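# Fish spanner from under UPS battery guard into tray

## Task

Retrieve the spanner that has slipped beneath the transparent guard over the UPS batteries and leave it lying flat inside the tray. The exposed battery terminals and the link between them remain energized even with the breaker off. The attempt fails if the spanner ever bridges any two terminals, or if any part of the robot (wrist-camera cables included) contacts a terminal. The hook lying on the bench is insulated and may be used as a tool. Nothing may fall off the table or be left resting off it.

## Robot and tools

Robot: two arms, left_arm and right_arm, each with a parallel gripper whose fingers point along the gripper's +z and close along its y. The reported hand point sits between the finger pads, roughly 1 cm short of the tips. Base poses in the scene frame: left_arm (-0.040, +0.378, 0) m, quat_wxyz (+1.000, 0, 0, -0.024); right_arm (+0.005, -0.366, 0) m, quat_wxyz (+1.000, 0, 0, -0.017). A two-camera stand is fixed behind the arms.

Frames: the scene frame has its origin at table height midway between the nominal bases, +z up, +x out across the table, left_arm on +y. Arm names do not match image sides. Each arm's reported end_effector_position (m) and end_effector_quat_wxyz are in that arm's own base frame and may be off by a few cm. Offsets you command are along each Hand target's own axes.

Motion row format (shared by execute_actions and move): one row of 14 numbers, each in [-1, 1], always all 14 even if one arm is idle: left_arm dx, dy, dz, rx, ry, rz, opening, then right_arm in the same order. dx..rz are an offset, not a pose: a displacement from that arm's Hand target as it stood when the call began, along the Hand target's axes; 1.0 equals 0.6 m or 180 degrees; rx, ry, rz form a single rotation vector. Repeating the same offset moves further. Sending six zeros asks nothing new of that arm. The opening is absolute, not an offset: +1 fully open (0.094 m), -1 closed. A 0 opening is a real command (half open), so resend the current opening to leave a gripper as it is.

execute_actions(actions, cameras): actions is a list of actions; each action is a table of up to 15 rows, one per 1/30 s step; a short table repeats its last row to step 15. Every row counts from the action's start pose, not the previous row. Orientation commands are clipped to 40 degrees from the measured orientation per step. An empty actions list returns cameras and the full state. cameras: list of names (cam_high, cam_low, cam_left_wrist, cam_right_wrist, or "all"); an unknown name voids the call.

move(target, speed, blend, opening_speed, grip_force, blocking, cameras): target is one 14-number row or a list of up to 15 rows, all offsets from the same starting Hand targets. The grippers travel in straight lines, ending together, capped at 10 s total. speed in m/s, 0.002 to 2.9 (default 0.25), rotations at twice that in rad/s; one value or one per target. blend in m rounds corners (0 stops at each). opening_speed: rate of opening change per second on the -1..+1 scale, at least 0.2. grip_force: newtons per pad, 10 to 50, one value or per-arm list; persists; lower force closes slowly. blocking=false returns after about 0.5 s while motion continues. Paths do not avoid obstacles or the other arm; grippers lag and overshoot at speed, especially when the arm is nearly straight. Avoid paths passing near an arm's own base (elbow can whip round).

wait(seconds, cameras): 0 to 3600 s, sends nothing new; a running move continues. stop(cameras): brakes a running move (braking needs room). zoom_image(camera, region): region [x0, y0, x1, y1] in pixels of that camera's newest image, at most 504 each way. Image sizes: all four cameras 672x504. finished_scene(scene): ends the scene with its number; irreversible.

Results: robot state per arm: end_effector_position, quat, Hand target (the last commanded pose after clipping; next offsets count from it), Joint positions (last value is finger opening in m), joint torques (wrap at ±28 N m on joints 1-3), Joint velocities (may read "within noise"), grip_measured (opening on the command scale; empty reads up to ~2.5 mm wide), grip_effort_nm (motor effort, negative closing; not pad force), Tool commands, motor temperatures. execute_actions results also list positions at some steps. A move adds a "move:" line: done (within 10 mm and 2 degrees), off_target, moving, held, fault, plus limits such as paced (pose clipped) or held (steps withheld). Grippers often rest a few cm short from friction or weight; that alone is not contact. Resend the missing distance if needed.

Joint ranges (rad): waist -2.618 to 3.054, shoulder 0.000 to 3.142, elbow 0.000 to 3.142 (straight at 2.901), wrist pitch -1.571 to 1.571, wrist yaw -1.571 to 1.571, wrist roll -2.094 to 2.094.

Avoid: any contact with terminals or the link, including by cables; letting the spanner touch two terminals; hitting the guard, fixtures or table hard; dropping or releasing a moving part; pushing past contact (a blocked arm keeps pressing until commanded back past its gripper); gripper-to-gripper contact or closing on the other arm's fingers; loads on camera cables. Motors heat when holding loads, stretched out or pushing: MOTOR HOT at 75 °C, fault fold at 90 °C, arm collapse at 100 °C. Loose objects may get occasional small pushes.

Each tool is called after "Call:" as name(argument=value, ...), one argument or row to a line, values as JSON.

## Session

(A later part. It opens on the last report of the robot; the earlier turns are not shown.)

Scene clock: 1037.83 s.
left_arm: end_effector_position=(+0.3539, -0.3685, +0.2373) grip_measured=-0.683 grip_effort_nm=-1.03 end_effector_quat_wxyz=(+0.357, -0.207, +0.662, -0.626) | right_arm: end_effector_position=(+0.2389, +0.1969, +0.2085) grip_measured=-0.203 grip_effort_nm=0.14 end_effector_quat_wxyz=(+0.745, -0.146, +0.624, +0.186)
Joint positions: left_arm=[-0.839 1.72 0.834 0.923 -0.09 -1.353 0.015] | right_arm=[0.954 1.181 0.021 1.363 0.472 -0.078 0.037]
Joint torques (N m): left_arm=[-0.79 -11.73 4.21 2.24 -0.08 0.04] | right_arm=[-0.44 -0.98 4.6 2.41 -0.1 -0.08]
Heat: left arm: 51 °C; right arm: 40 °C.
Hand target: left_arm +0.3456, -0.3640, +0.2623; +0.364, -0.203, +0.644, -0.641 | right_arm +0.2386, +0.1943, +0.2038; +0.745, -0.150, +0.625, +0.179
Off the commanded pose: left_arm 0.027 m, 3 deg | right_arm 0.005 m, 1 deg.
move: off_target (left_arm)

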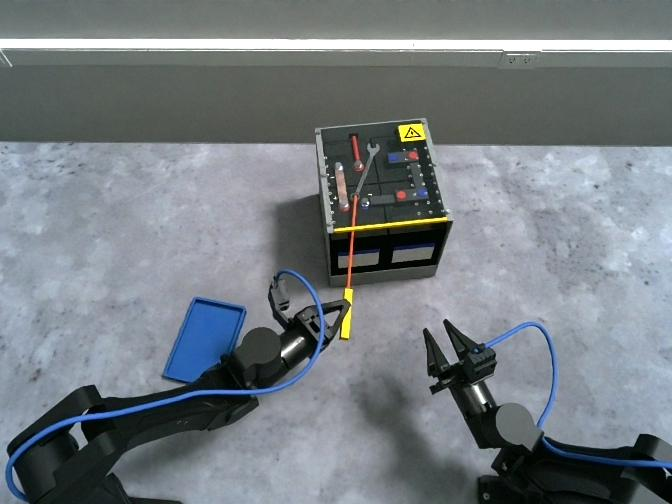

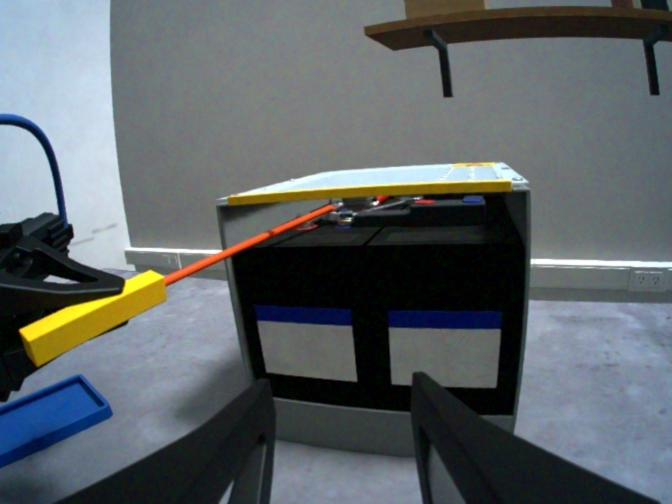

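Call:
move(
  target=[0.0121,-0.0061,-0.0197,0,0,0,-0.9, 0,0,0,0,0,0,-0.2],
  speed=0.03,
  cameras=["cam_high","cam_right_wrist"],
)

Call:
zoom_image(
  camera="cam_high",
  region=[338, 170, 384, 216],
)

Call:
zoom_image(
  camera="cam_right_wrist",
  region=[290, 180, 370, 240],
)

Scene clock: 1048.27 s.
left_arm: end_effector_position=(+0.3391, -0.3668, +0.2376) grip_measured=-0.683 grip_effort_nm=-1.03 end_effector_quat_wxyz=(+0.355, -0.207, +0.664, -0.625) | right_arm: end_effector_position=(+0.2389, +0.1969, +0.2085) grip_measured=-0.203 grip_effort_nm=0.13 end_effector_quat_wxyz=(+0.745, -0.146, +0.624, +0.186)
Joint positions: left_arm=[-0.869 1.677 0.792 0.917 -0.116 -1.353 0.015] | right_arm=[0.954 1.181 0.021 1.363 0.472 -0.078 0.037]
Joint torques (N m): left_arm=[-0.8 -11.29 4.31 2.3 -0.1 0.09] | right_arm=[-0.43 -1.01 4.64 2.41 -0.11 -0.08]
Heat: left arm: 52 °C; right arm: 40 °C.
Hand target: left_arm +0.3316, -0.3616, +0.2634; +0.365, -0.203, +0.644, -0.641 | right_arm +0.2386, +0.1943, +0.2038; +0.745, -0.150, +0.625, +0.179
Off the commanded pose: left_arm 0.027 m, 3 deg | right_arm 0.005 m, 1 deg.
move: off_target (left_arm)

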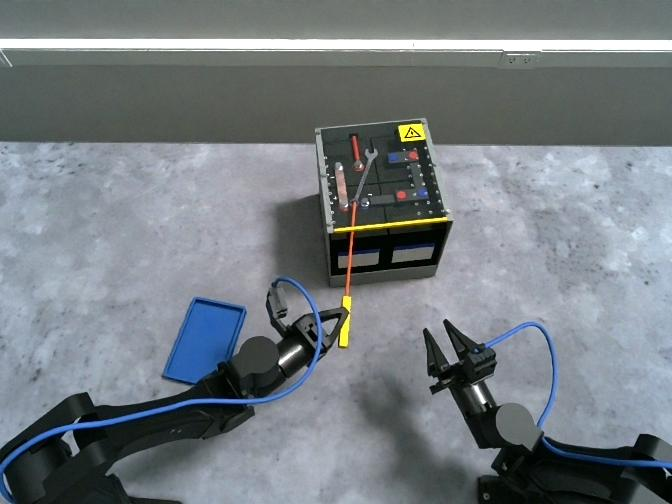

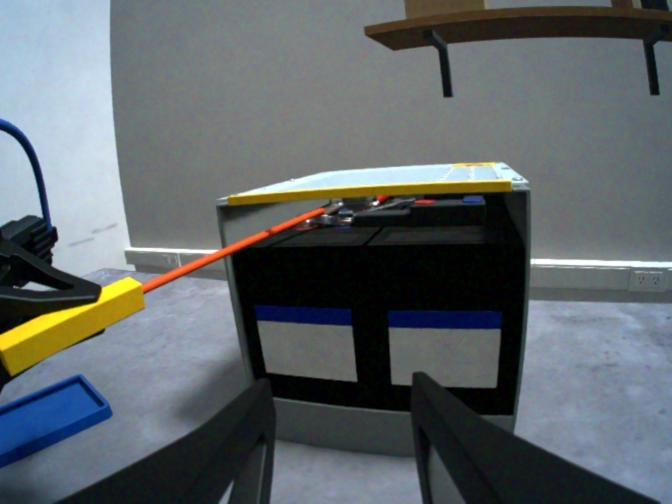

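Scaled by 10.957 from the camera's image (finer frame: 960x720).

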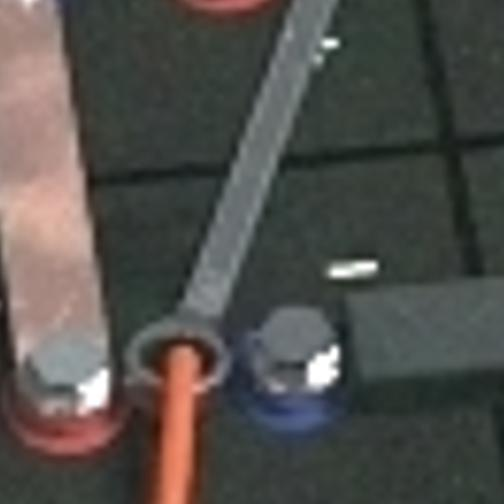

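Scaled by 6.300 from the camera's image (finer frame: 960x720).

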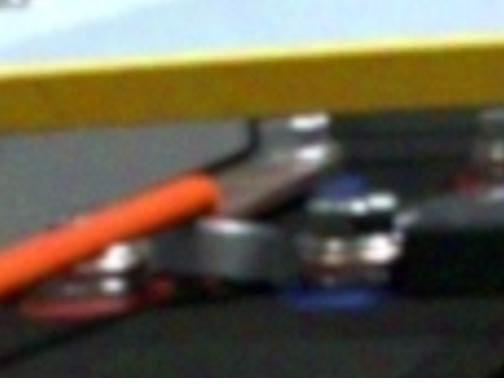

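Call:
move(
  target=[0.0131,-0.0062,-0.0181,0,0,0,-0.9, 0,0,0,0,0,0,-0.2],
  speed=0.04,
  cameras=["cam_high","cam_right_wrist"],
)

Call:
zoom_image(
  camera="cam_high",
  region=[338, 180, 384, 226],
)

Scene clock: 1059.27 s.
left_arm: end_effector_position=(+0.3245, -0.3661, +0.2375) grip_measured=-0.683 grip_effort_nm=-1.03 end_effector_quat_wxyz=(+0.353, -0.207, +0.666, -0.623) | right_arm: end_effector_position=(+0.2389, +0.1969, +0.2085) grip_measured=-0.203 grip_effort_nm=0.14 end_effector_quat_wxyz=(+0.745, -0.146, +0.624, +0.186)
Joint positions: left_arm=[-0.902 1.638 0.756 0.909 -0.147 -1.353 0.015] | right_arm=[0.954 1.181 0.021 1.363 0.472 -0.078 0.037]
Joint torques (N m): left_arm=[-0.7 -10.93 4.52 2.35 -0.09 0.11] | right_arm=[-0.42 -1.01 4.6 2.42 -0.11 -0.09]
Heat: left arm: 51 °C; right arm: 40 °C.
Hand target: left_arm +0.3176, -0.3603, +0.2644; +0.364, -0.202, +0.644, -0.641 | right_arm +0.2386, +0.1943, +0.2038; +0.745, -0.150, +0.625, +0.179
Off the commanded pose: left_arm 0.028 m, 4 deg | right_arm 0.005 m, 1 deg.
move: off_target (left_arm)

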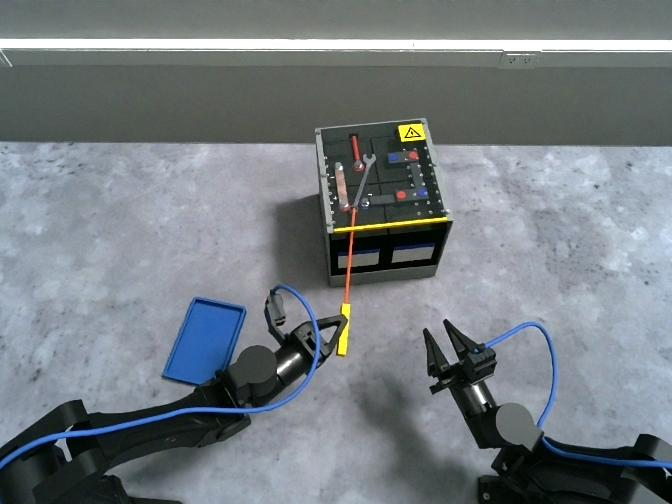

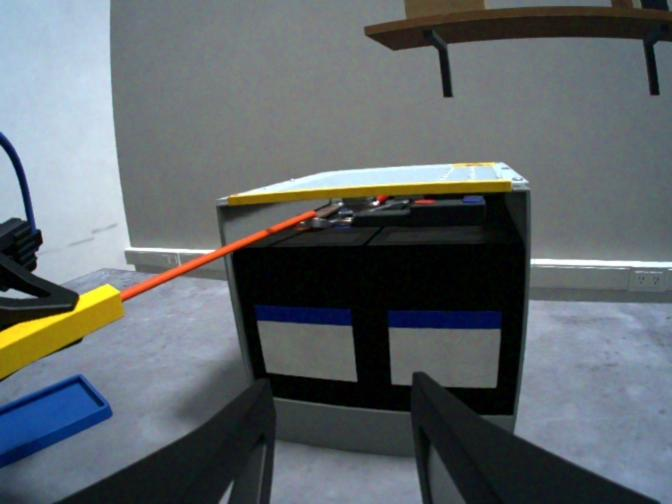

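Scaled by 10.957 from the camera's image (finer frame: 960x720).

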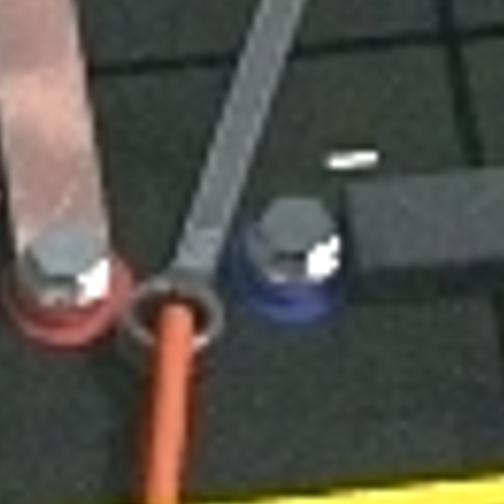

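Call:
move(
  target=[
    [0.0103,-0.0049,-0.0127,0,0,0,-0.9, 0,0,0,0,0,0,-0.2],
    [0.0176,-0.0097,-0.0288,0,0,0,-0.9, 0,0,0,0,0,0,-0.2],
  ],
  speed=0.04,
  blend=[0.005,0],
  cameras=["cam_high","cam_right_wrist"],
)

Call:
zoom_image(
  camera="cam_high",
  region=[338, 185, 384, 231],
)

Scene clock: 1067.30 s.
left_arm: end_effector_position=(+0.3032, -0.3631, +0.2380) grip_measured=-0.683 grip_effort_nm=-1.04 end_effector_quat_wxyz=(+0.351, -0.207, +0.669, -0.621) | right_arm: end_effector_position=(+0.2389, +0.1969, +0.2085) grip_measured=-0.203 grip_effort_nm=0.14 end_effector_quat_wxyz=(+0.745, -0.146, +0.624, +0.186)
Joint positions: left_arm=[-0.951 1.574 0.702 0.891 -0.195 -1.352 0.015] | right_arm=[0.954 1.181 0.021 1.363 0.472 -0.078 0.037]
Joint torques (N m): left_arm=[-0.77 -10.32 4.53 2.47 -0.08 0.15] | right_arm=[-0.46 -1.01 4.63 2.41 -0.11 -0.08]
Heat: left arm: 51 °C; right arm: 40 °C.
Hand target: left_arm +0.2971, -0.3568, +0.2662; +0.365, -0.203, +0.644, -0.641 | right_arm +0.2386, +0.1943, +0.2038; +0.745, -0.150, +0.625, +0.179
Off the commanded pose: left_arm 0.030 m, 4 deg | right_arm 0.005 m, 1 deg.
move: off_target (left_arm)

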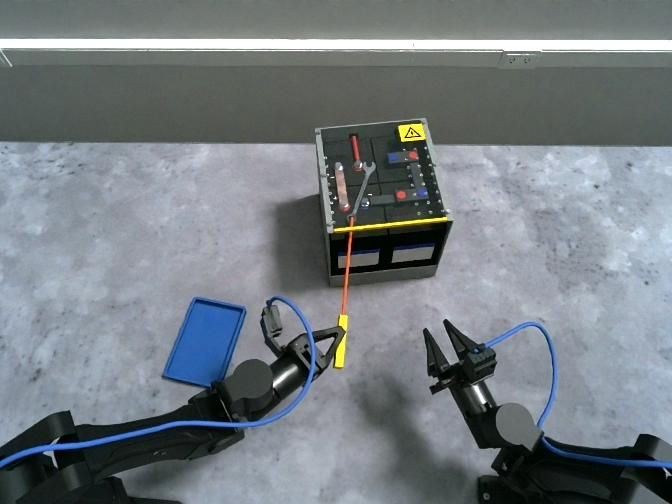

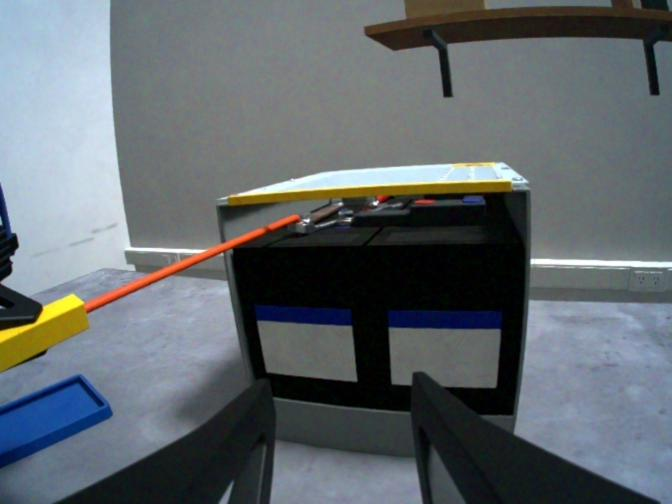

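Scaled by 10.957 from the camera's image (finer frame: 960x720).

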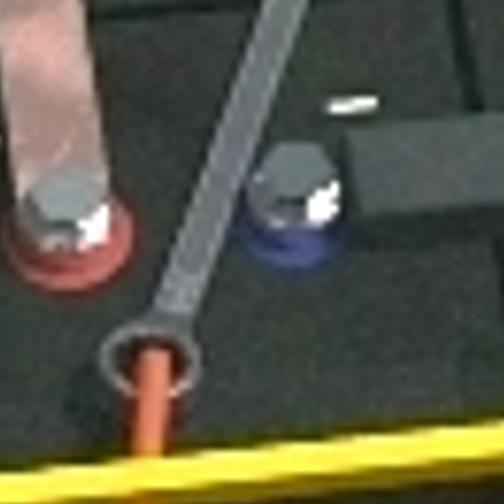

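Call:
zoom_image(
  camera="cam_high",
  region=[338, 145, 394, 201],
)

Scaled by 9.000 from the camera's image (finer frame: 960x720).

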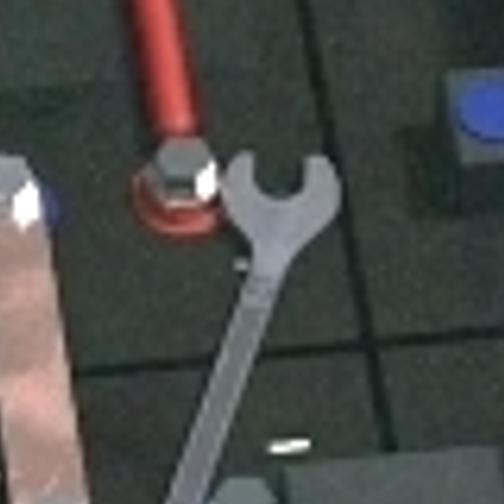

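Call:
move(
  target=[0.0086,-0.0069,-0.0373,0,0,0,-0.9, 0,0,0,0,0,0,-0.2],
  speed=0.04,
  cameras=["cam_high","cam_right_wrist"],
)

Call:
zoom_image(
  camera="cam_high",
  region=[332, 155, 402, 235],
)

Scene clock: 1096.17 s.
left_arm: end_effector_position=(+0.2818, -0.3522, +0.2427) grip_measured=-0.683 grip_effort_nm=-1.03 end_effector_quat_wxyz=(+0.351, -0.207, +0.667, -0.624) | right_arm: end_effector_position=(+0.2389, +0.1969, +0.2085) grip_measured=-0.203 grip_effort_nm=0.14 end_effector_quat_wxyz=(+0.745, -0.146, +0.624, +0.186)
Joint positions: left_arm=[-0.991 1.484 0.63 0.879 -0.233 -1.352 0.015] | right_arm=[0.954 1.181 0.021 1.363 0.472 -0.078 0.037]
Joint torques (N m): left_arm=[-0.64 -9.16 4.55 2.44 -0.14 0.21] | right_arm=[-0.44 -0.98 4.62 2.42 -0.11 -0.09]
Heat: left arm: 51 °C; right arm: 41 °C.
Hand target: left_arm +0.2764, -0.3458, +0.2673; +0.365, -0.202, +0.644, -0.641 | right_arm +0.2386, +0.1943, +0.2038; +0.745, -0.150, +0.625, +0.179
Off the commanded pose: left_arm 0.026 m, 4 deg | right_arm 0.005 m, 1 deg.
move: off_target (left_arm)

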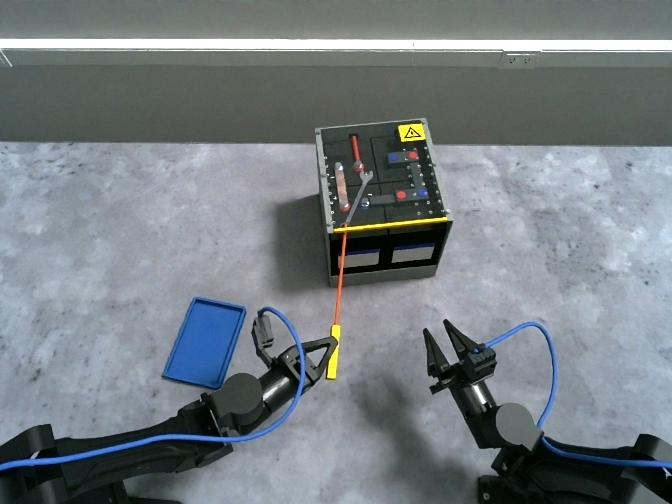

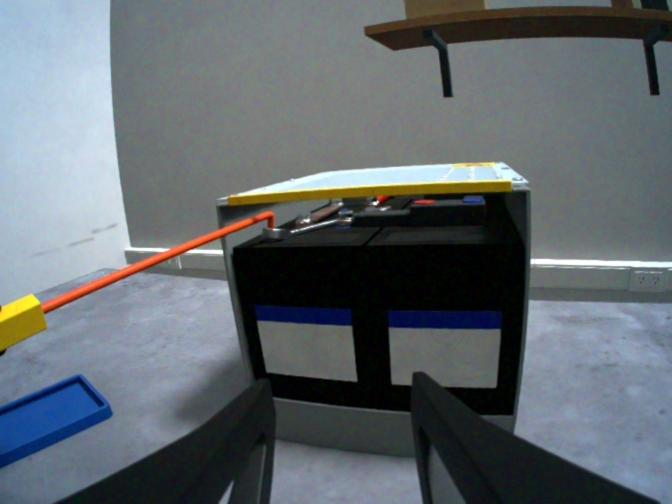

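Scaled by 6.300 from the camera's image (finer frame: 960x720).

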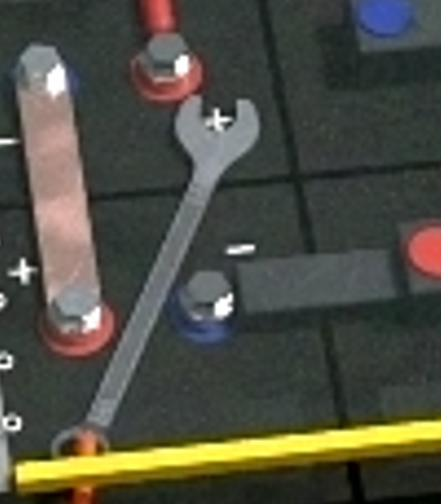

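Call:
move(
  target=[0.018,-0.0014,-0.0294,0,0,0,-0.9, 0,0,0,0,0,0,-0.2],
  speed=0.04,
  cameras=["cam_high","cam_right_wrist"],
)

Call:
zoom_image(
  camera="cam_high",
  region=[332, 155, 402, 255],
)

Call:
zoom_image(
  camera="cam_right_wrist",
  region=[200, 180, 360, 280],
)

Scene clock: 1111.23 s.
left_arm: end_effector_position=(+0.2612, -0.3480, +0.2404) grip_measured=-0.683 grip_effort_nm=-1.03 end_effector_quat_wxyz=(+0.352, -0.206, +0.668, -0.623) | right_arm: end_effector_position=(+0.2389, +0.1969, +0.2085) grip_measured=-0.203 grip_effort_nm=0.13 end_effector_quat_wxyz=(+0.745, -0.146, +0.624, +0.186)
Joint positions: left_arm=[-1.049 1.429 0.575 0.878 -0.292 -1.349 0.015] | right_arm=[0.954 1.181 0.021 1.363 0.472 -0.078 0.037]
Joint torques (N m): left_arm=[-0.7 -8.53 4.6 2.49 -0.1 0.21] | right_arm=[-0.44 -0.99 4.6 2.41 -0.1 -0.08]
Heat: left arm: 52 °C; right arm: 41 °C.
Hand target: left_arm +0.2564, -0.3417, +0.2642; +0.365, -0.203, +0.644, -0.641 | right_arm +0.2386, +0.1943, +0.2038; +0.745, -0.150, +0.625, +0.179
Off the commanded pose: left_arm 0.025 m, 4 deg | right_arm 0.005 m, 1 deg.
move: off_target (left_arm)

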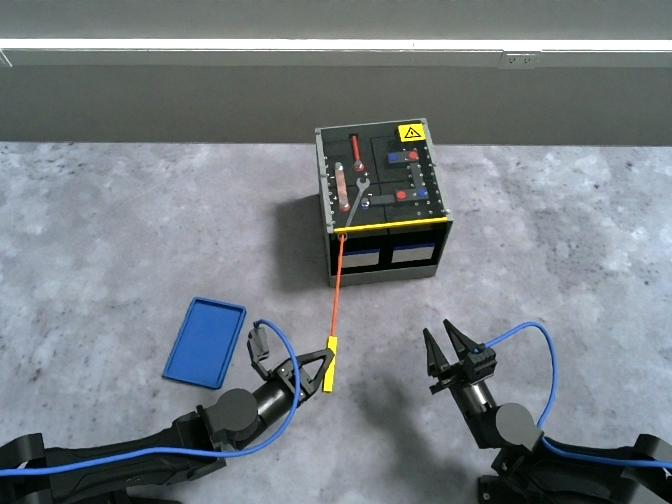

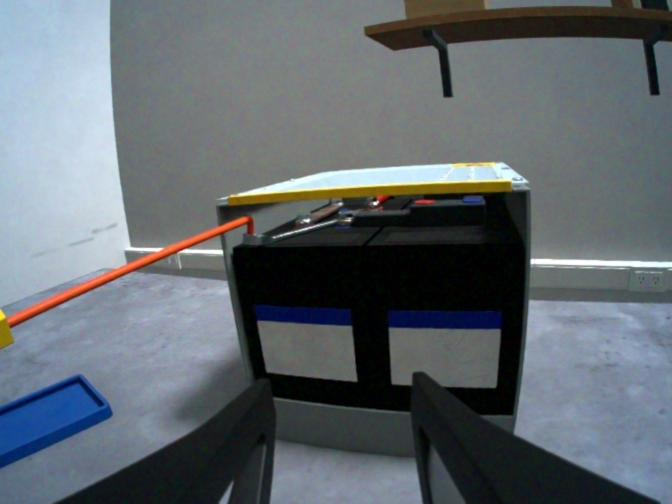

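Scaled by 5.040 from the camera's image (finer frame: 960x720).

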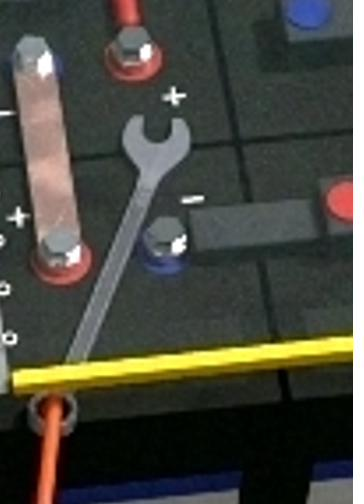

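Scaled by 3.150 from the camera's image (finer frame: 960x720).

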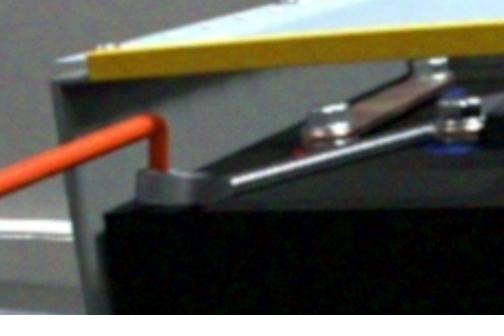

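Call:
move(
  target=[0.0125,-0.0049,-0.0244,0,0,0,-0.9, 0,0,0,0,0,0,-0.2],
  speed=0.04,
  cameras=["cam_high","cam_right_wrist"],
)

Call:
zoom_image(
  camera="cam_high",
  region=[322, 155, 402, 255],
)

Call:
zoom_image(
  camera="cam_right_wrist",
  region=[200, 180, 360, 280],
)

Scene clock: 1121.20 s.
left_arm: end_effector_position=(+0.2444, -0.3439, +0.2436) grip_measured=-0.683 grip_effort_nm=-1.03 end_effector_quat_wxyz=(+0.353, -0.205, +0.665, -0.625) | right_arm: end_effector_position=(+0.2389, +0.1969, +0.2085) grip_measured=-0.203 grip_effort_nm=0.14 end_effector_quat_wxyz=(+0.745, -0.146, +0.624, +0.186)
Joint positions: left_arm=[-1.099 1.376 0.537 0.873 -0.342 -1.344 0.015] | right_arm=[0.954 1.181 0.021 1.363 0.472 -0.078 0.037]
Joint torques (N m): left_arm=[-0.57 -7.82 4.68 2.4 -0.09 0.22] | right_arm=[-0.42 -1.01 4.64 2.42 -0.11 -0.08]
Heat: left arm: 53 °C; right arm: 41 °C.
Hand target: left_arm +0.2402, -0.3375, +0.2644; +0.365, -0.202, +0.644, -0.641 | right_arm +0.2386, +0.1943, +0.2038; +0.745, -0.150, +0.625, +0.179
Off the commanded pose: left_arm 0.022 m, 3 deg | right_arm 0.005 m, 1 deg.
move: off_target (left_arm)

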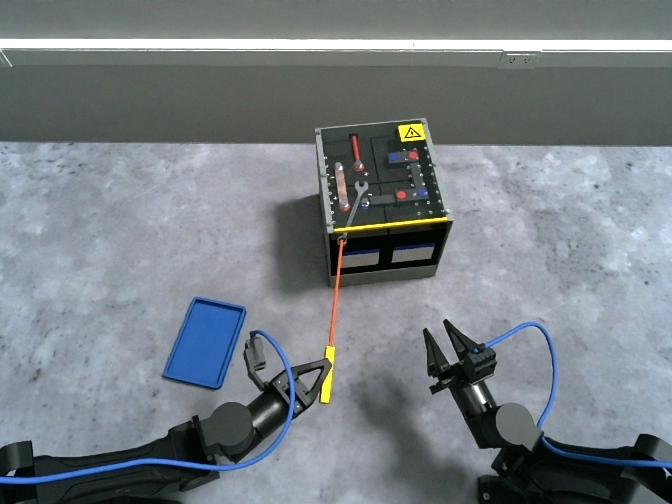

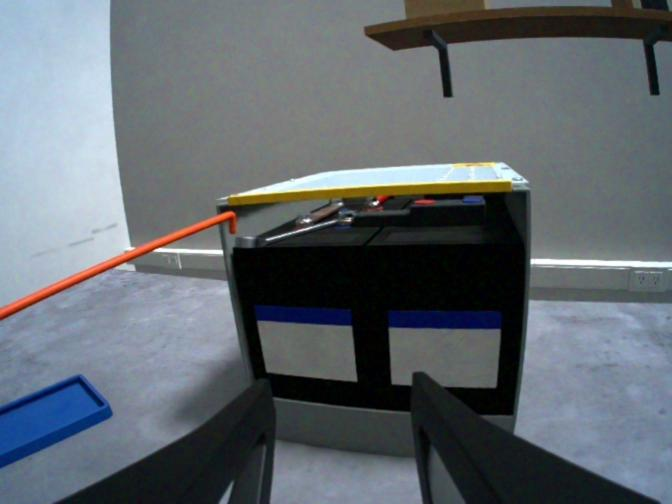

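Scaled by 5.040 from the camera's image (finer frame: 960x720).

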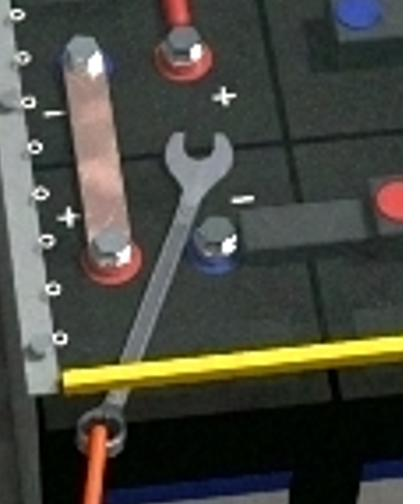

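Scaled by 3.150 from the camera's image (finer frame: 960x720).

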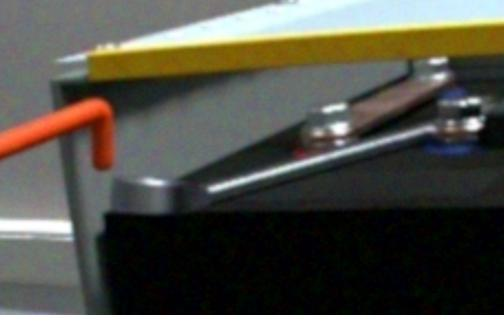

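Call:
move(
  target=[
    [0.0799,-0.0246,-0.081,0,0,0,-0.9, -0.0198,0.0521,0.1083,0.2163,-0.0463,0.4823,-0.2],
    [0.0288,0.2147,-0.093,-0.3718,0.0551,0.2931,-0.9, -0.0198,0.0521,0.1083,0.2163,-0.0463,0.4823,-0.2],
  ],
  speed=[0.12,0.2],
  cameras=["cam_high","cam_right_wrist","cam_left_wrist"],
)

Scene clock: 1235.97 s.
left_arm: end_effector_position=(+0.1894, -0.3163, +0.1730) grip_measured=-0.683 grip_effort_nm=-1.04 end_effector_quat_wxyz=(+0.382, -0.089, +0.878, -0.274) | right_arm: end_effector_position=(+0.2782, +0.2514, +0.2111) grip_measured=-0.203 grip_effort_nm=0.13 end_effector_quat_wxyz=(+0.466, +0.551, +0.537, +0.438)
Joint positions: left_arm=[-1.333 1.309 0.865 -0.329 -0.647 -1.254 0.015] | right_arm=[1.196 1.443 0.788 0.135 1.194 2.041 0.037]
Joint torques (N m): left_arm=[0.55 -3.08 8.31 1.58 -0.55 0] | right_arm=[-0.27 -8.06 10.92 1.44 0.33 -0.02]
Heat: left arm: 51 °C; right arm: 39 °C.
Hand target: left_arm +0.1975, -0.3162, +0.1829; +0.398, -0.101, +0.871, -0.268 (not the last commanded pose) | right_arm +0.2796, +0.2502, +0.2267; +0.466, +0.556, +0.527, +0.443
Off the commanded pose: left_arm 0.052 m, 34 deg | right_arm 0.016 m, 1 deg.
move: off_target (left_arm, right_arm; path cut at 10 s); path passed 1 of 2 targets
Images, in order (width x height): cam_high 672x504, cam_left_wrist 672x504, cam_right_wrist 672x504.

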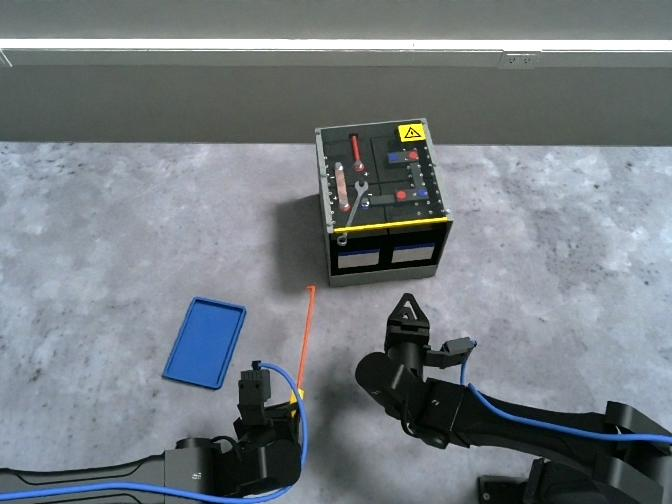

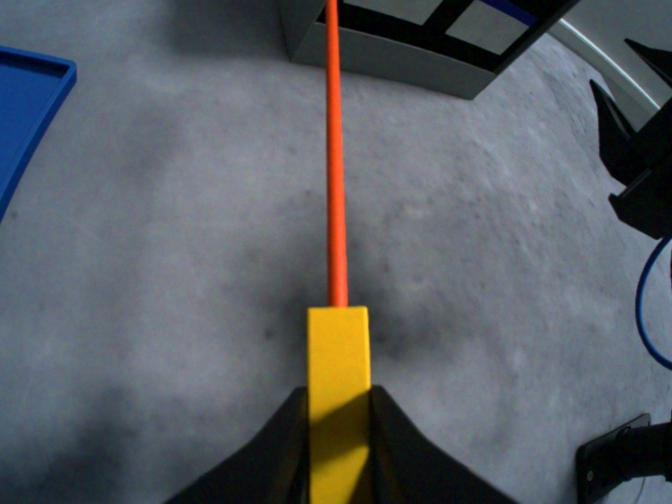

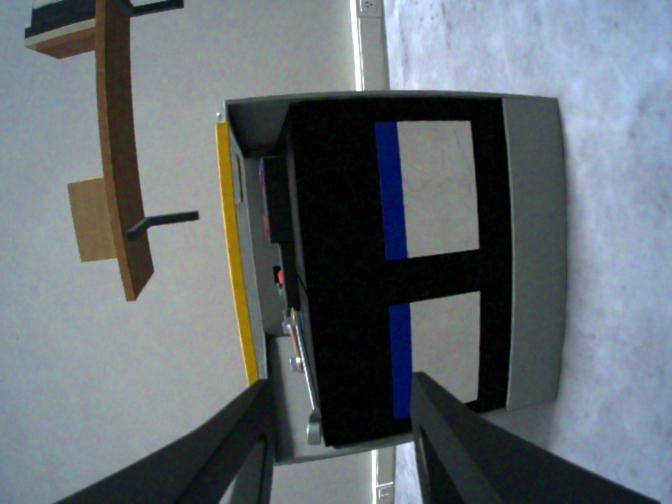

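Call:
move(
  target=[
    [0.0852,0.1222,0.1082,-0.1464,0.021,0.1158,-0.9, 0,0,0,0,0,0,-0.2],
    [0.1332,0.1632,0.1485,-0.1464,0.021,0.1158,-0.9, 0,0,0,0,0,0,-0.2],
  ],
  speed=[0.2,0.08],
  blend=[0.02,0],
  cameras=["cam_high","cam_left_wrist"],
)

Scene clock: 1257.00 s.
left_arm: end_effector_position=(+0.2117, -0.3100, +0.0387) grip_measured=-0.683 grip_effort_nm=-1.03 end_effector_quat_wxyz=(+0.373, -0.017, +0.928, -0.013) | right_arm: end_effector_position=(+0.2782, +0.2514, +0.2111) grip_measured=-0.203 grip_effort_nm=0.13 end_effector_quat_wxyz=(+0.466, +0.551, +0.537, +0.438)
Joint positions: left_arm=[-1.299 1.837 1.024 -0.491 -0.726 -1.234 0.015] | right_arm=[1.196 1.443 0.788 0.135 1.194 2.041 0.037]
Joint torques (N m): left_arm=[0.64 -5.7 3.43 0.88 -0.53 -0.15] | right_arm=[-0.25 -8.06 10.92 1.44 0.33 0]
Heat: left arm: 49 °C; right arm: 36 °C.
Hand target: left_arm +0.2150, -0.2998, +0.0301; +0.378, -0.022, +0.925, +0.010 | right_arm +0.2796, +0.2502, +0.2267; +0.466, +0.556, +0.527, +0.443
Off the commanded pose: left_arm 0.014 m, 3 deg | right_arm 0.016 m, 1 deg.
move: off_target (left_arm)

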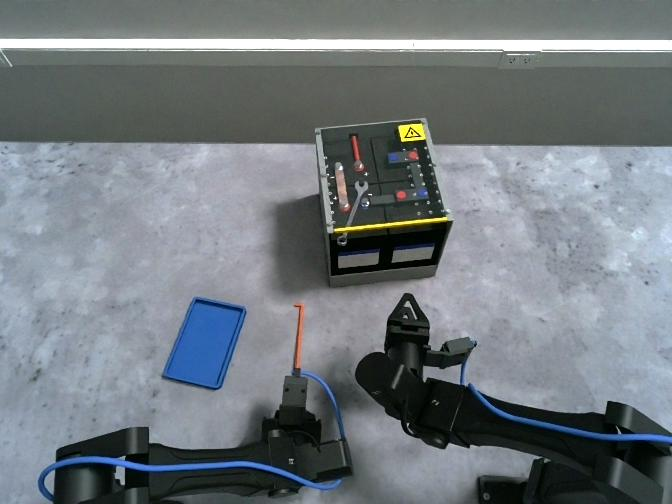

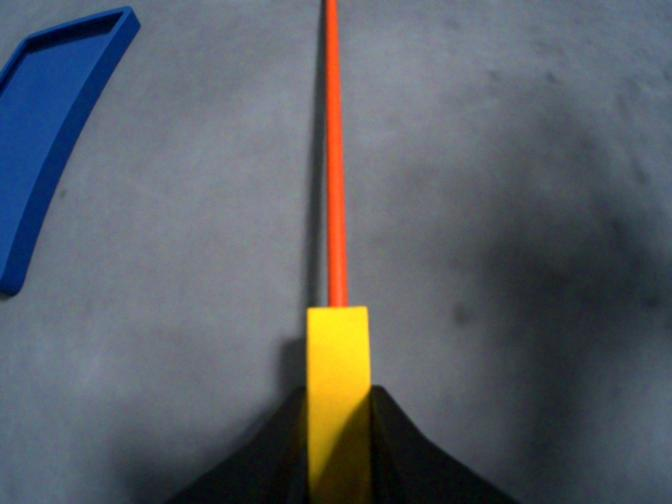

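Call:
move(
  target=[
    [0.0187,0,0.0191,0,0,0,-0.9, 0,0,0,0,0,0,-0.2],
    [0.0187,0,0.0191,0,0,0,0.0, 0,0,0,0,0,0,-0.2],
  ],
  speed=0.08,
  cameras=["cam_left_wrist"],
)

Scene clock: 1264.43 s.
left_arm: end_effector_position=(+0.2128, -0.3112, +0.0238) grip_measured=-0.003 grip_effort_nm=0.13 end_effector_quat_wxyz=(+0.376, -0.020, +0.926, -0.015) | right_arm: end_effector_position=(+0.2782, +0.2514, +0.2111) grip_measured=-0.203 grip_effort_nm=0.14 end_effector_quat_wxyz=(+0.466, +0.551, +0.537, +0.438)
Joint positions: left_arm=[-1.299 1.875 1 -0.423 -0.731 -1.238 0.047] | right_arm=[1.196 1.443 0.788 0.135 1.194 2.041 0.037]
Joint torques (N m): left_arm=[0.54 -5.89 3.04 0.87 -0.49 -0.1] | right_arm=[-0.28 -8.09 10.92 1.44 0.33 0]
Heat: left arm: 48 °C; right arm: 36 °C.
Hand target: left_arm +0.2149, -0.2997, +0.0140; +0.378, -0.021, +0.925, +0.010 | right_arm +0.2796, +0.2502, +0.2267; +0.466, +0.556, +0.527, +0.443
Off the commanded pose: left_arm 0.015 m, 3 deg | right_arm 0.016 m, 1 deg.
move: off_target (left_arm); target 2's new opening was sent with left_arm's hand 0.017 m and 3 deg from that target

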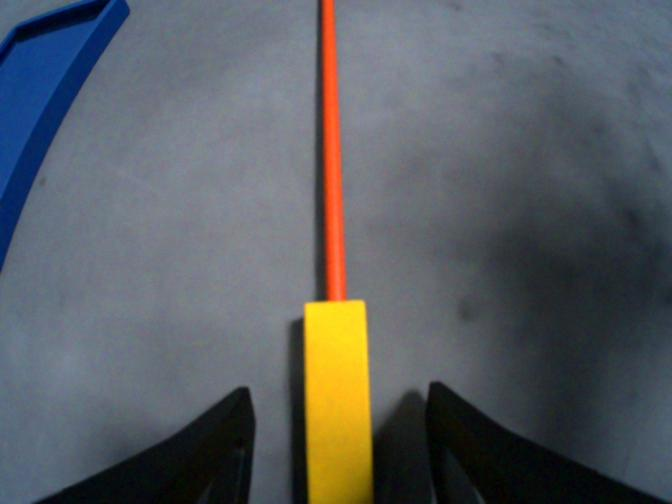

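Call:
move(
  target=[
    [0,0,-0.1333,0,0,0,0.0, 0,0,0,0,0,0,-0.5],
    [-0.1955,0.2342,-0.2193,0,0,0,0.0, 0.2225,0.05,0.1368,0,0,0,-0.5],
  ],
  speed=[0.2,0.2],
  blend=[0.02,0],
  cameras=["cam_high","cam_right_wrist"],
)

Call:
zoom_image(
  camera="cam_high",
  region=[310, 140, 410, 320],
)

Scene clock: 1277.03 s.
left_arm: end_effector_position=(+0.1992, -0.1694, +0.1768) grip_measured=-0.003 grip_effort_nm=0.13 end_effector_quat_wxyz=(+0.368, -0.011, +0.930, +0.008) | right_arm: end_effector_position=(+0.3663, +0.3775, +0.2496) grip_measured=-0.497 grip_effort_nm=-0.19 end_effector_quat_wxyz=(+0.456, +0.556, +0.521, +0.460)
Joint positions: left_arm=[-1.164 1.162 0.977 -1.056 -0.691 -1.069 0.047] | right_arm=[1.111 1.943 1.461 0.11 1.112 1.944 0.024]
Joint torques (N m): left_arm=[0.64 -4.62 6.82 0.66 -0.49 -0.08] | right_arm=[-0.61 -8.59 11.41 1.58 0.27 -0.03]
Motor temperatures (°C): left_arm=[24 41 37 46 21 23 28] | right_arm=[22 23 35 35 22 21 24]
Heat: left arm: 46 °C; right arm: 35 °C.
Hand target: left_arm +0.2001, -0.1600, +0.1904; +0.378, -0.022, +0.925, +0.009 | right_arm +0.3725, +0.3790, +0.2422; +0.466, +0.556, +0.527, +0.443
Off the commanded pose: left_arm 0.016 m, 2 deg | right_arm 0.010 m, 2 deg.
move: off_target (left_arm); blend cut to 0 m at target 1

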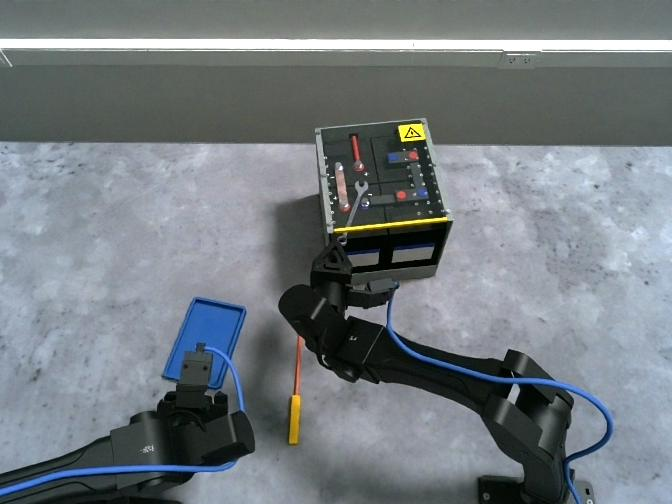

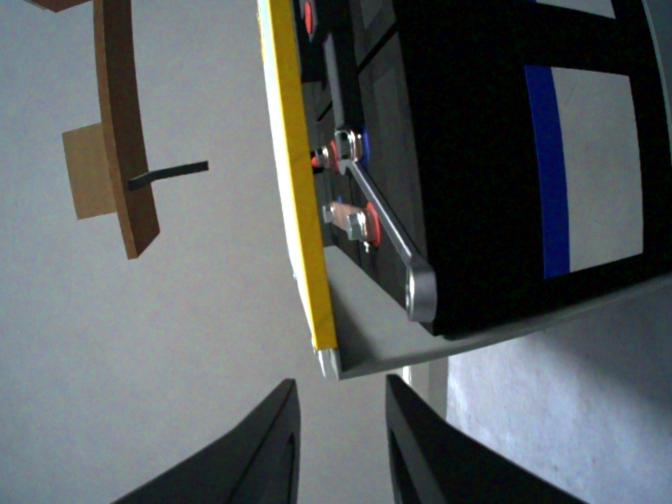

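Scaled by 2.800 from the camera's image (finer frame: 960x720).

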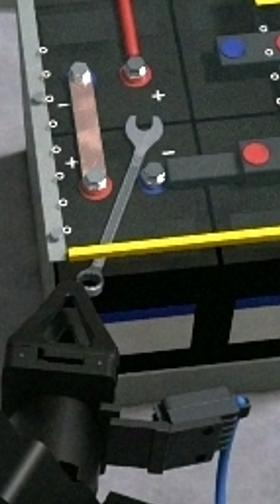

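Call:
move(
  target=[0,0,0,0,0,0,0.0, -0.0267,-0.0492,-0.0163,0,0,0,-0.5],
  speed=0.08,
  cameras=["cam_high","cam_right_wrist"],
)

Call:
zoom_image(
  camera="cam_high",
  region=[310, 160, 400, 300],
)

Scene clock: 1298.90 s.
left_arm: end_effector_position=(+0.1992, -0.1693, +0.1768) grip_measured=-0.003 grip_effort_nm=0.13 end_effector_quat_wxyz=(+0.368, -0.011, +0.930, +0.008) | right_arm: end_effector_position=(+0.3606, +0.3682, +0.2168) grip_measured=-0.497 grip_effort_nm=-0.19 end_effector_quat_wxyz=(+0.457, +0.557, +0.528, +0.449)
Joint positions: left_arm=[-1.164 1.162 0.977 -1.057 -0.691 -1.069 0.047] | right_arm=[1.114 1.943 1.35 0.176 1.115 1.967 0.024]
Joint torques (N m): left_arm=[0.68 -4.6 6.95 0.64 -0.48 -0.08] | right_arm=[0.51 -11.71 6.26 1.93 0.41 -0.03]
Heat: left arm: 44 °C; right arm: 35 °C.
Hand target: left_arm +0.2000, -0.1600, +0.1904; +0.378, -0.022, +0.925, +0.010 | right_arm +0.3569, +0.3639, +0.2149; +0.466, +0.556, +0.527, +0.443
Off the commanded pose: left_arm 0.017 m, 2 deg | right_arm 0.006 m, 1 deg.
move: done

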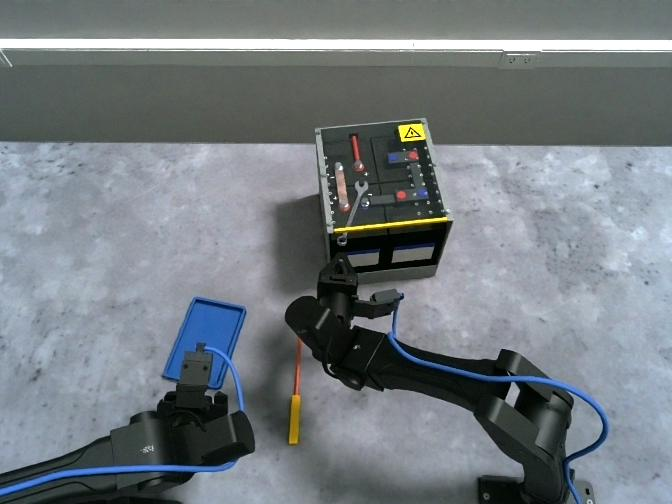

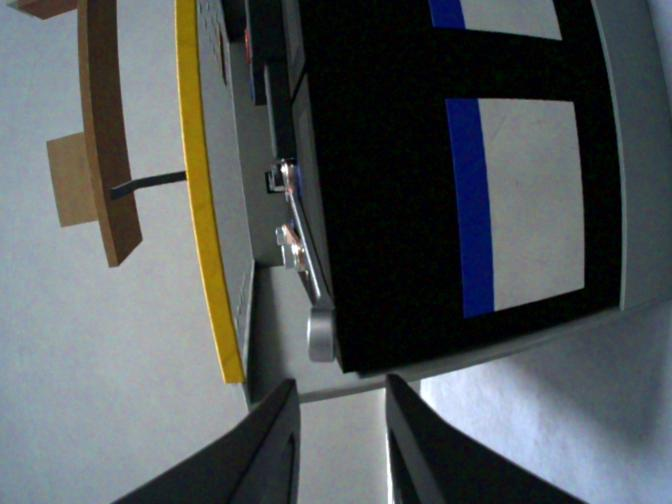

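Scaled by 3.600 from the camera's image (finer frame: 960x720).

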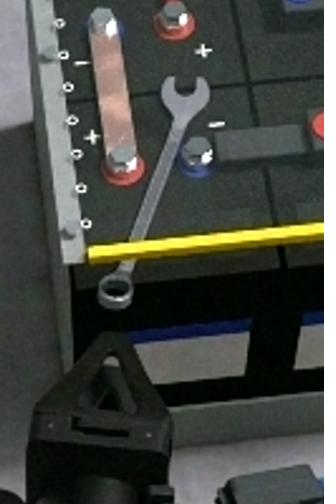

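Call:
move(
  target=[0,0,0,0,0,0,0.0, -0.0025,0.016,0.0243,0,0,0,-0.5],
  speed=0.06,
  cameras=["cam_high","cam_right_wrist"],
)

Call:
zoom_image(
  camera="cam_high",
  region=[320, 210, 380, 280],
)

Call:
zoom_image(
  camera="cam_right_wrist",
  region=[200, 140, 460, 440],
)

Scene clock: 1306.40 s.
left_arm: end_effector_position=(+0.1992, -0.1693, +0.1768) grip_measured=-0.003 grip_effort_nm=0.13 end_effector_quat_wxyz=(+0.368, -0.011, +0.930, +0.008) | right_arm: end_effector_position=(+0.3693, +0.3627, +0.2166) grip_measured=-0.497 grip_effort_nm=-0.19 end_effector_quat_wxyz=(+0.461, +0.557, +0.530, +0.444)
Joint positions: left_arm=[-1.164 1.162 0.977 -1.057 -0.691 -1.069 0.047] | right_arm=[1.09 1.943 1.35 0.182 1.099 1.947 0.024]
Joint torques (N m): left_arm=[0.59 -4.72 6.93 0.64 -0.49 -0.06] | right_arm=[-0.46 -11.08 9.28 1.94 0.28 -0.15]
Heat: left arm: 43 °C; right arm: 35 °C.
Hand target: left_arm +0.2000, -0.1600, +0.1904; +0.378, -0.022, +0.925, +0.010 | right_arm +0.3729, +0.3615, +0.2218; +0.466, +0.556, +0.527, +0.443
Off the commanded pose: left_arm 0.017 m, 2 deg | right_arm 0.006 m, 1 deg.
move: done

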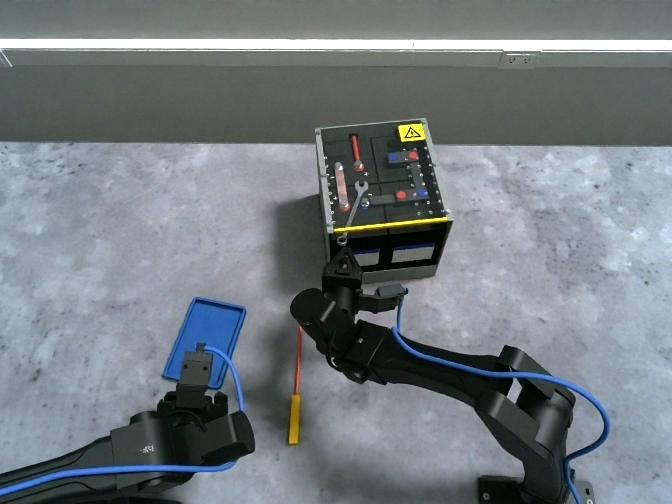

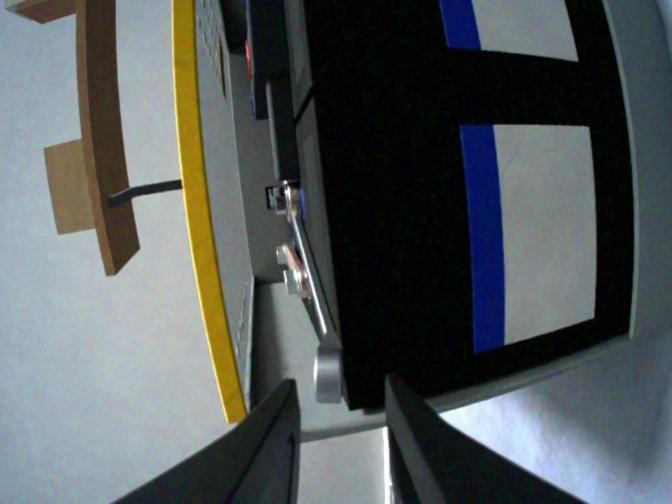

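Scaled by 7.200 from the camera's image (finer frame: 960x720).

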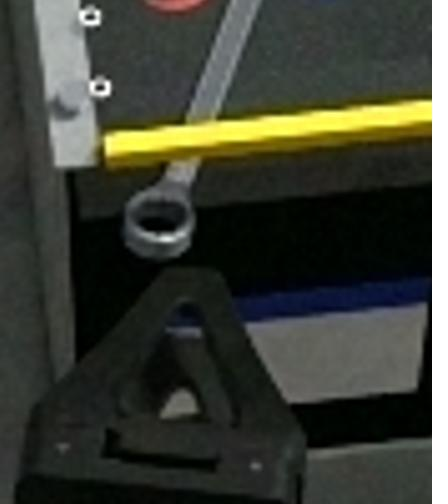

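Scaled by 1.680 from the camera's image (finer frame: 960x720).

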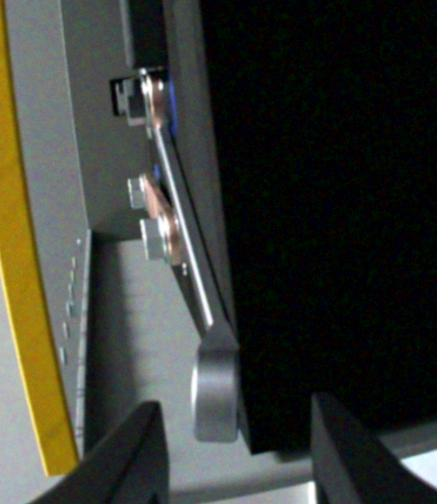

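Call:
move(
  target=[0,0,0,0,0,0,0.0, 0.0117,0.0115,0.0267,0,0,0,-0.5],
  speed=0.06,
  cameras=["cam_high","cam_right_wrist"],
)

Call:
zoom_image(
  camera="cam_high",
  region=[320, 210, 380, 280],
)

Call:
zoom_image(
  camera="cam_right_wrist",
  region=[200, 140, 460, 440],
)

Scene clock: 1319.00 s.
left_arm: end_effector_position=(+0.1992, -0.1693, +0.1768) grip_measured=-0.003 grip_effort_nm=0.13 end_effector_quat_wxyz=(+0.368, -0.011, +0.930, +0.008) | right_arm: end_effector_position=(+0.3837, +0.3642, +0.2297) grip_measured=-0.497 grip_effort_nm=-0.19 end_effector_quat_wxyz=(+0.458, +0.558, +0.524, +0.452)
Joint positions: left_arm=[-1.164 1.162 0.977 -1.057 -0.691 -1.069 0.047] | right_arm=[1.061 1.955 1.403 0.184 1.072 1.922 0.024]
Joint torques (N m): left_arm=[0.54 -4.64 6.87 0.66 -0.5 -0.06] | right_arm=[-0.5 -8.7 11.19 1.92 0.24 -0.14]
Heat: left arm: 42 °C; right arm: 35 °C.
Hand target: left_arm +0.2000, -0.1600, +0.1904; +0.378, -0.022, +0.925, +0.010 | right_arm +0.3901, +0.3677, +0.2257; +0.466, +0.556, +0.527, +0.443
Off the commanded pose: left_arm 0.017 m, 2 deg | right_arm 0.008 m, 1 deg.
move: done

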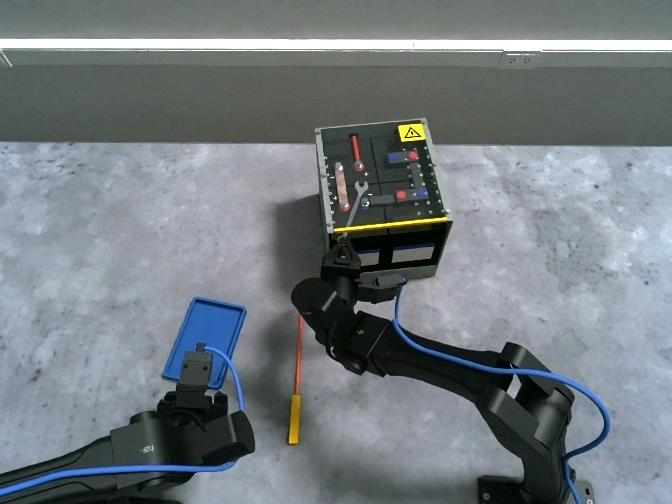

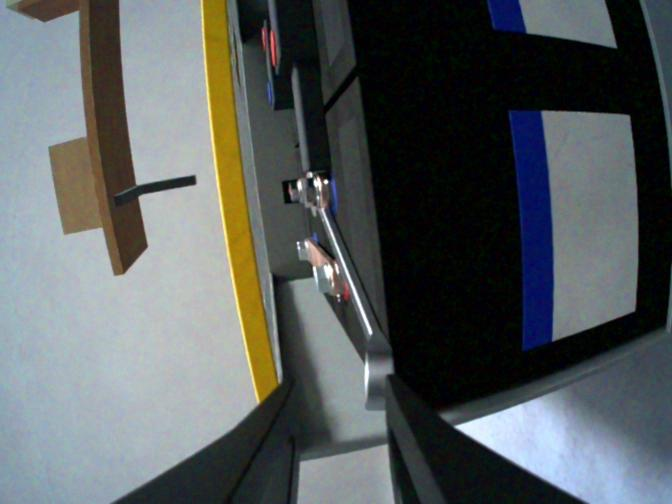

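Scaled by 7.200 from the camera's image (finer frame: 960x720).

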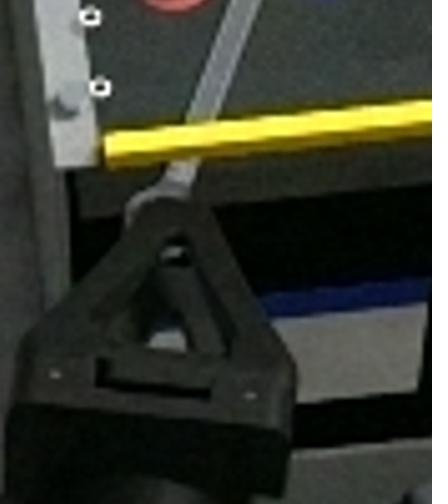

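Scaled by 1.680 from the camera's image (finer frame: 960x720).

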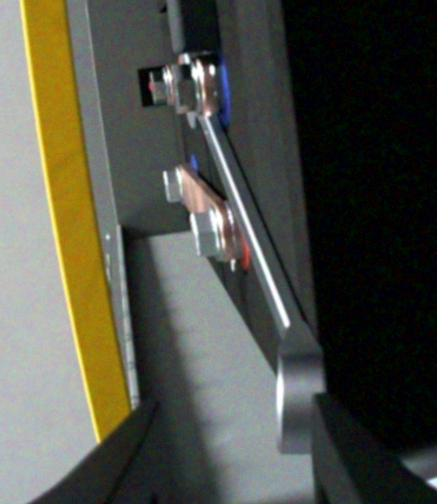

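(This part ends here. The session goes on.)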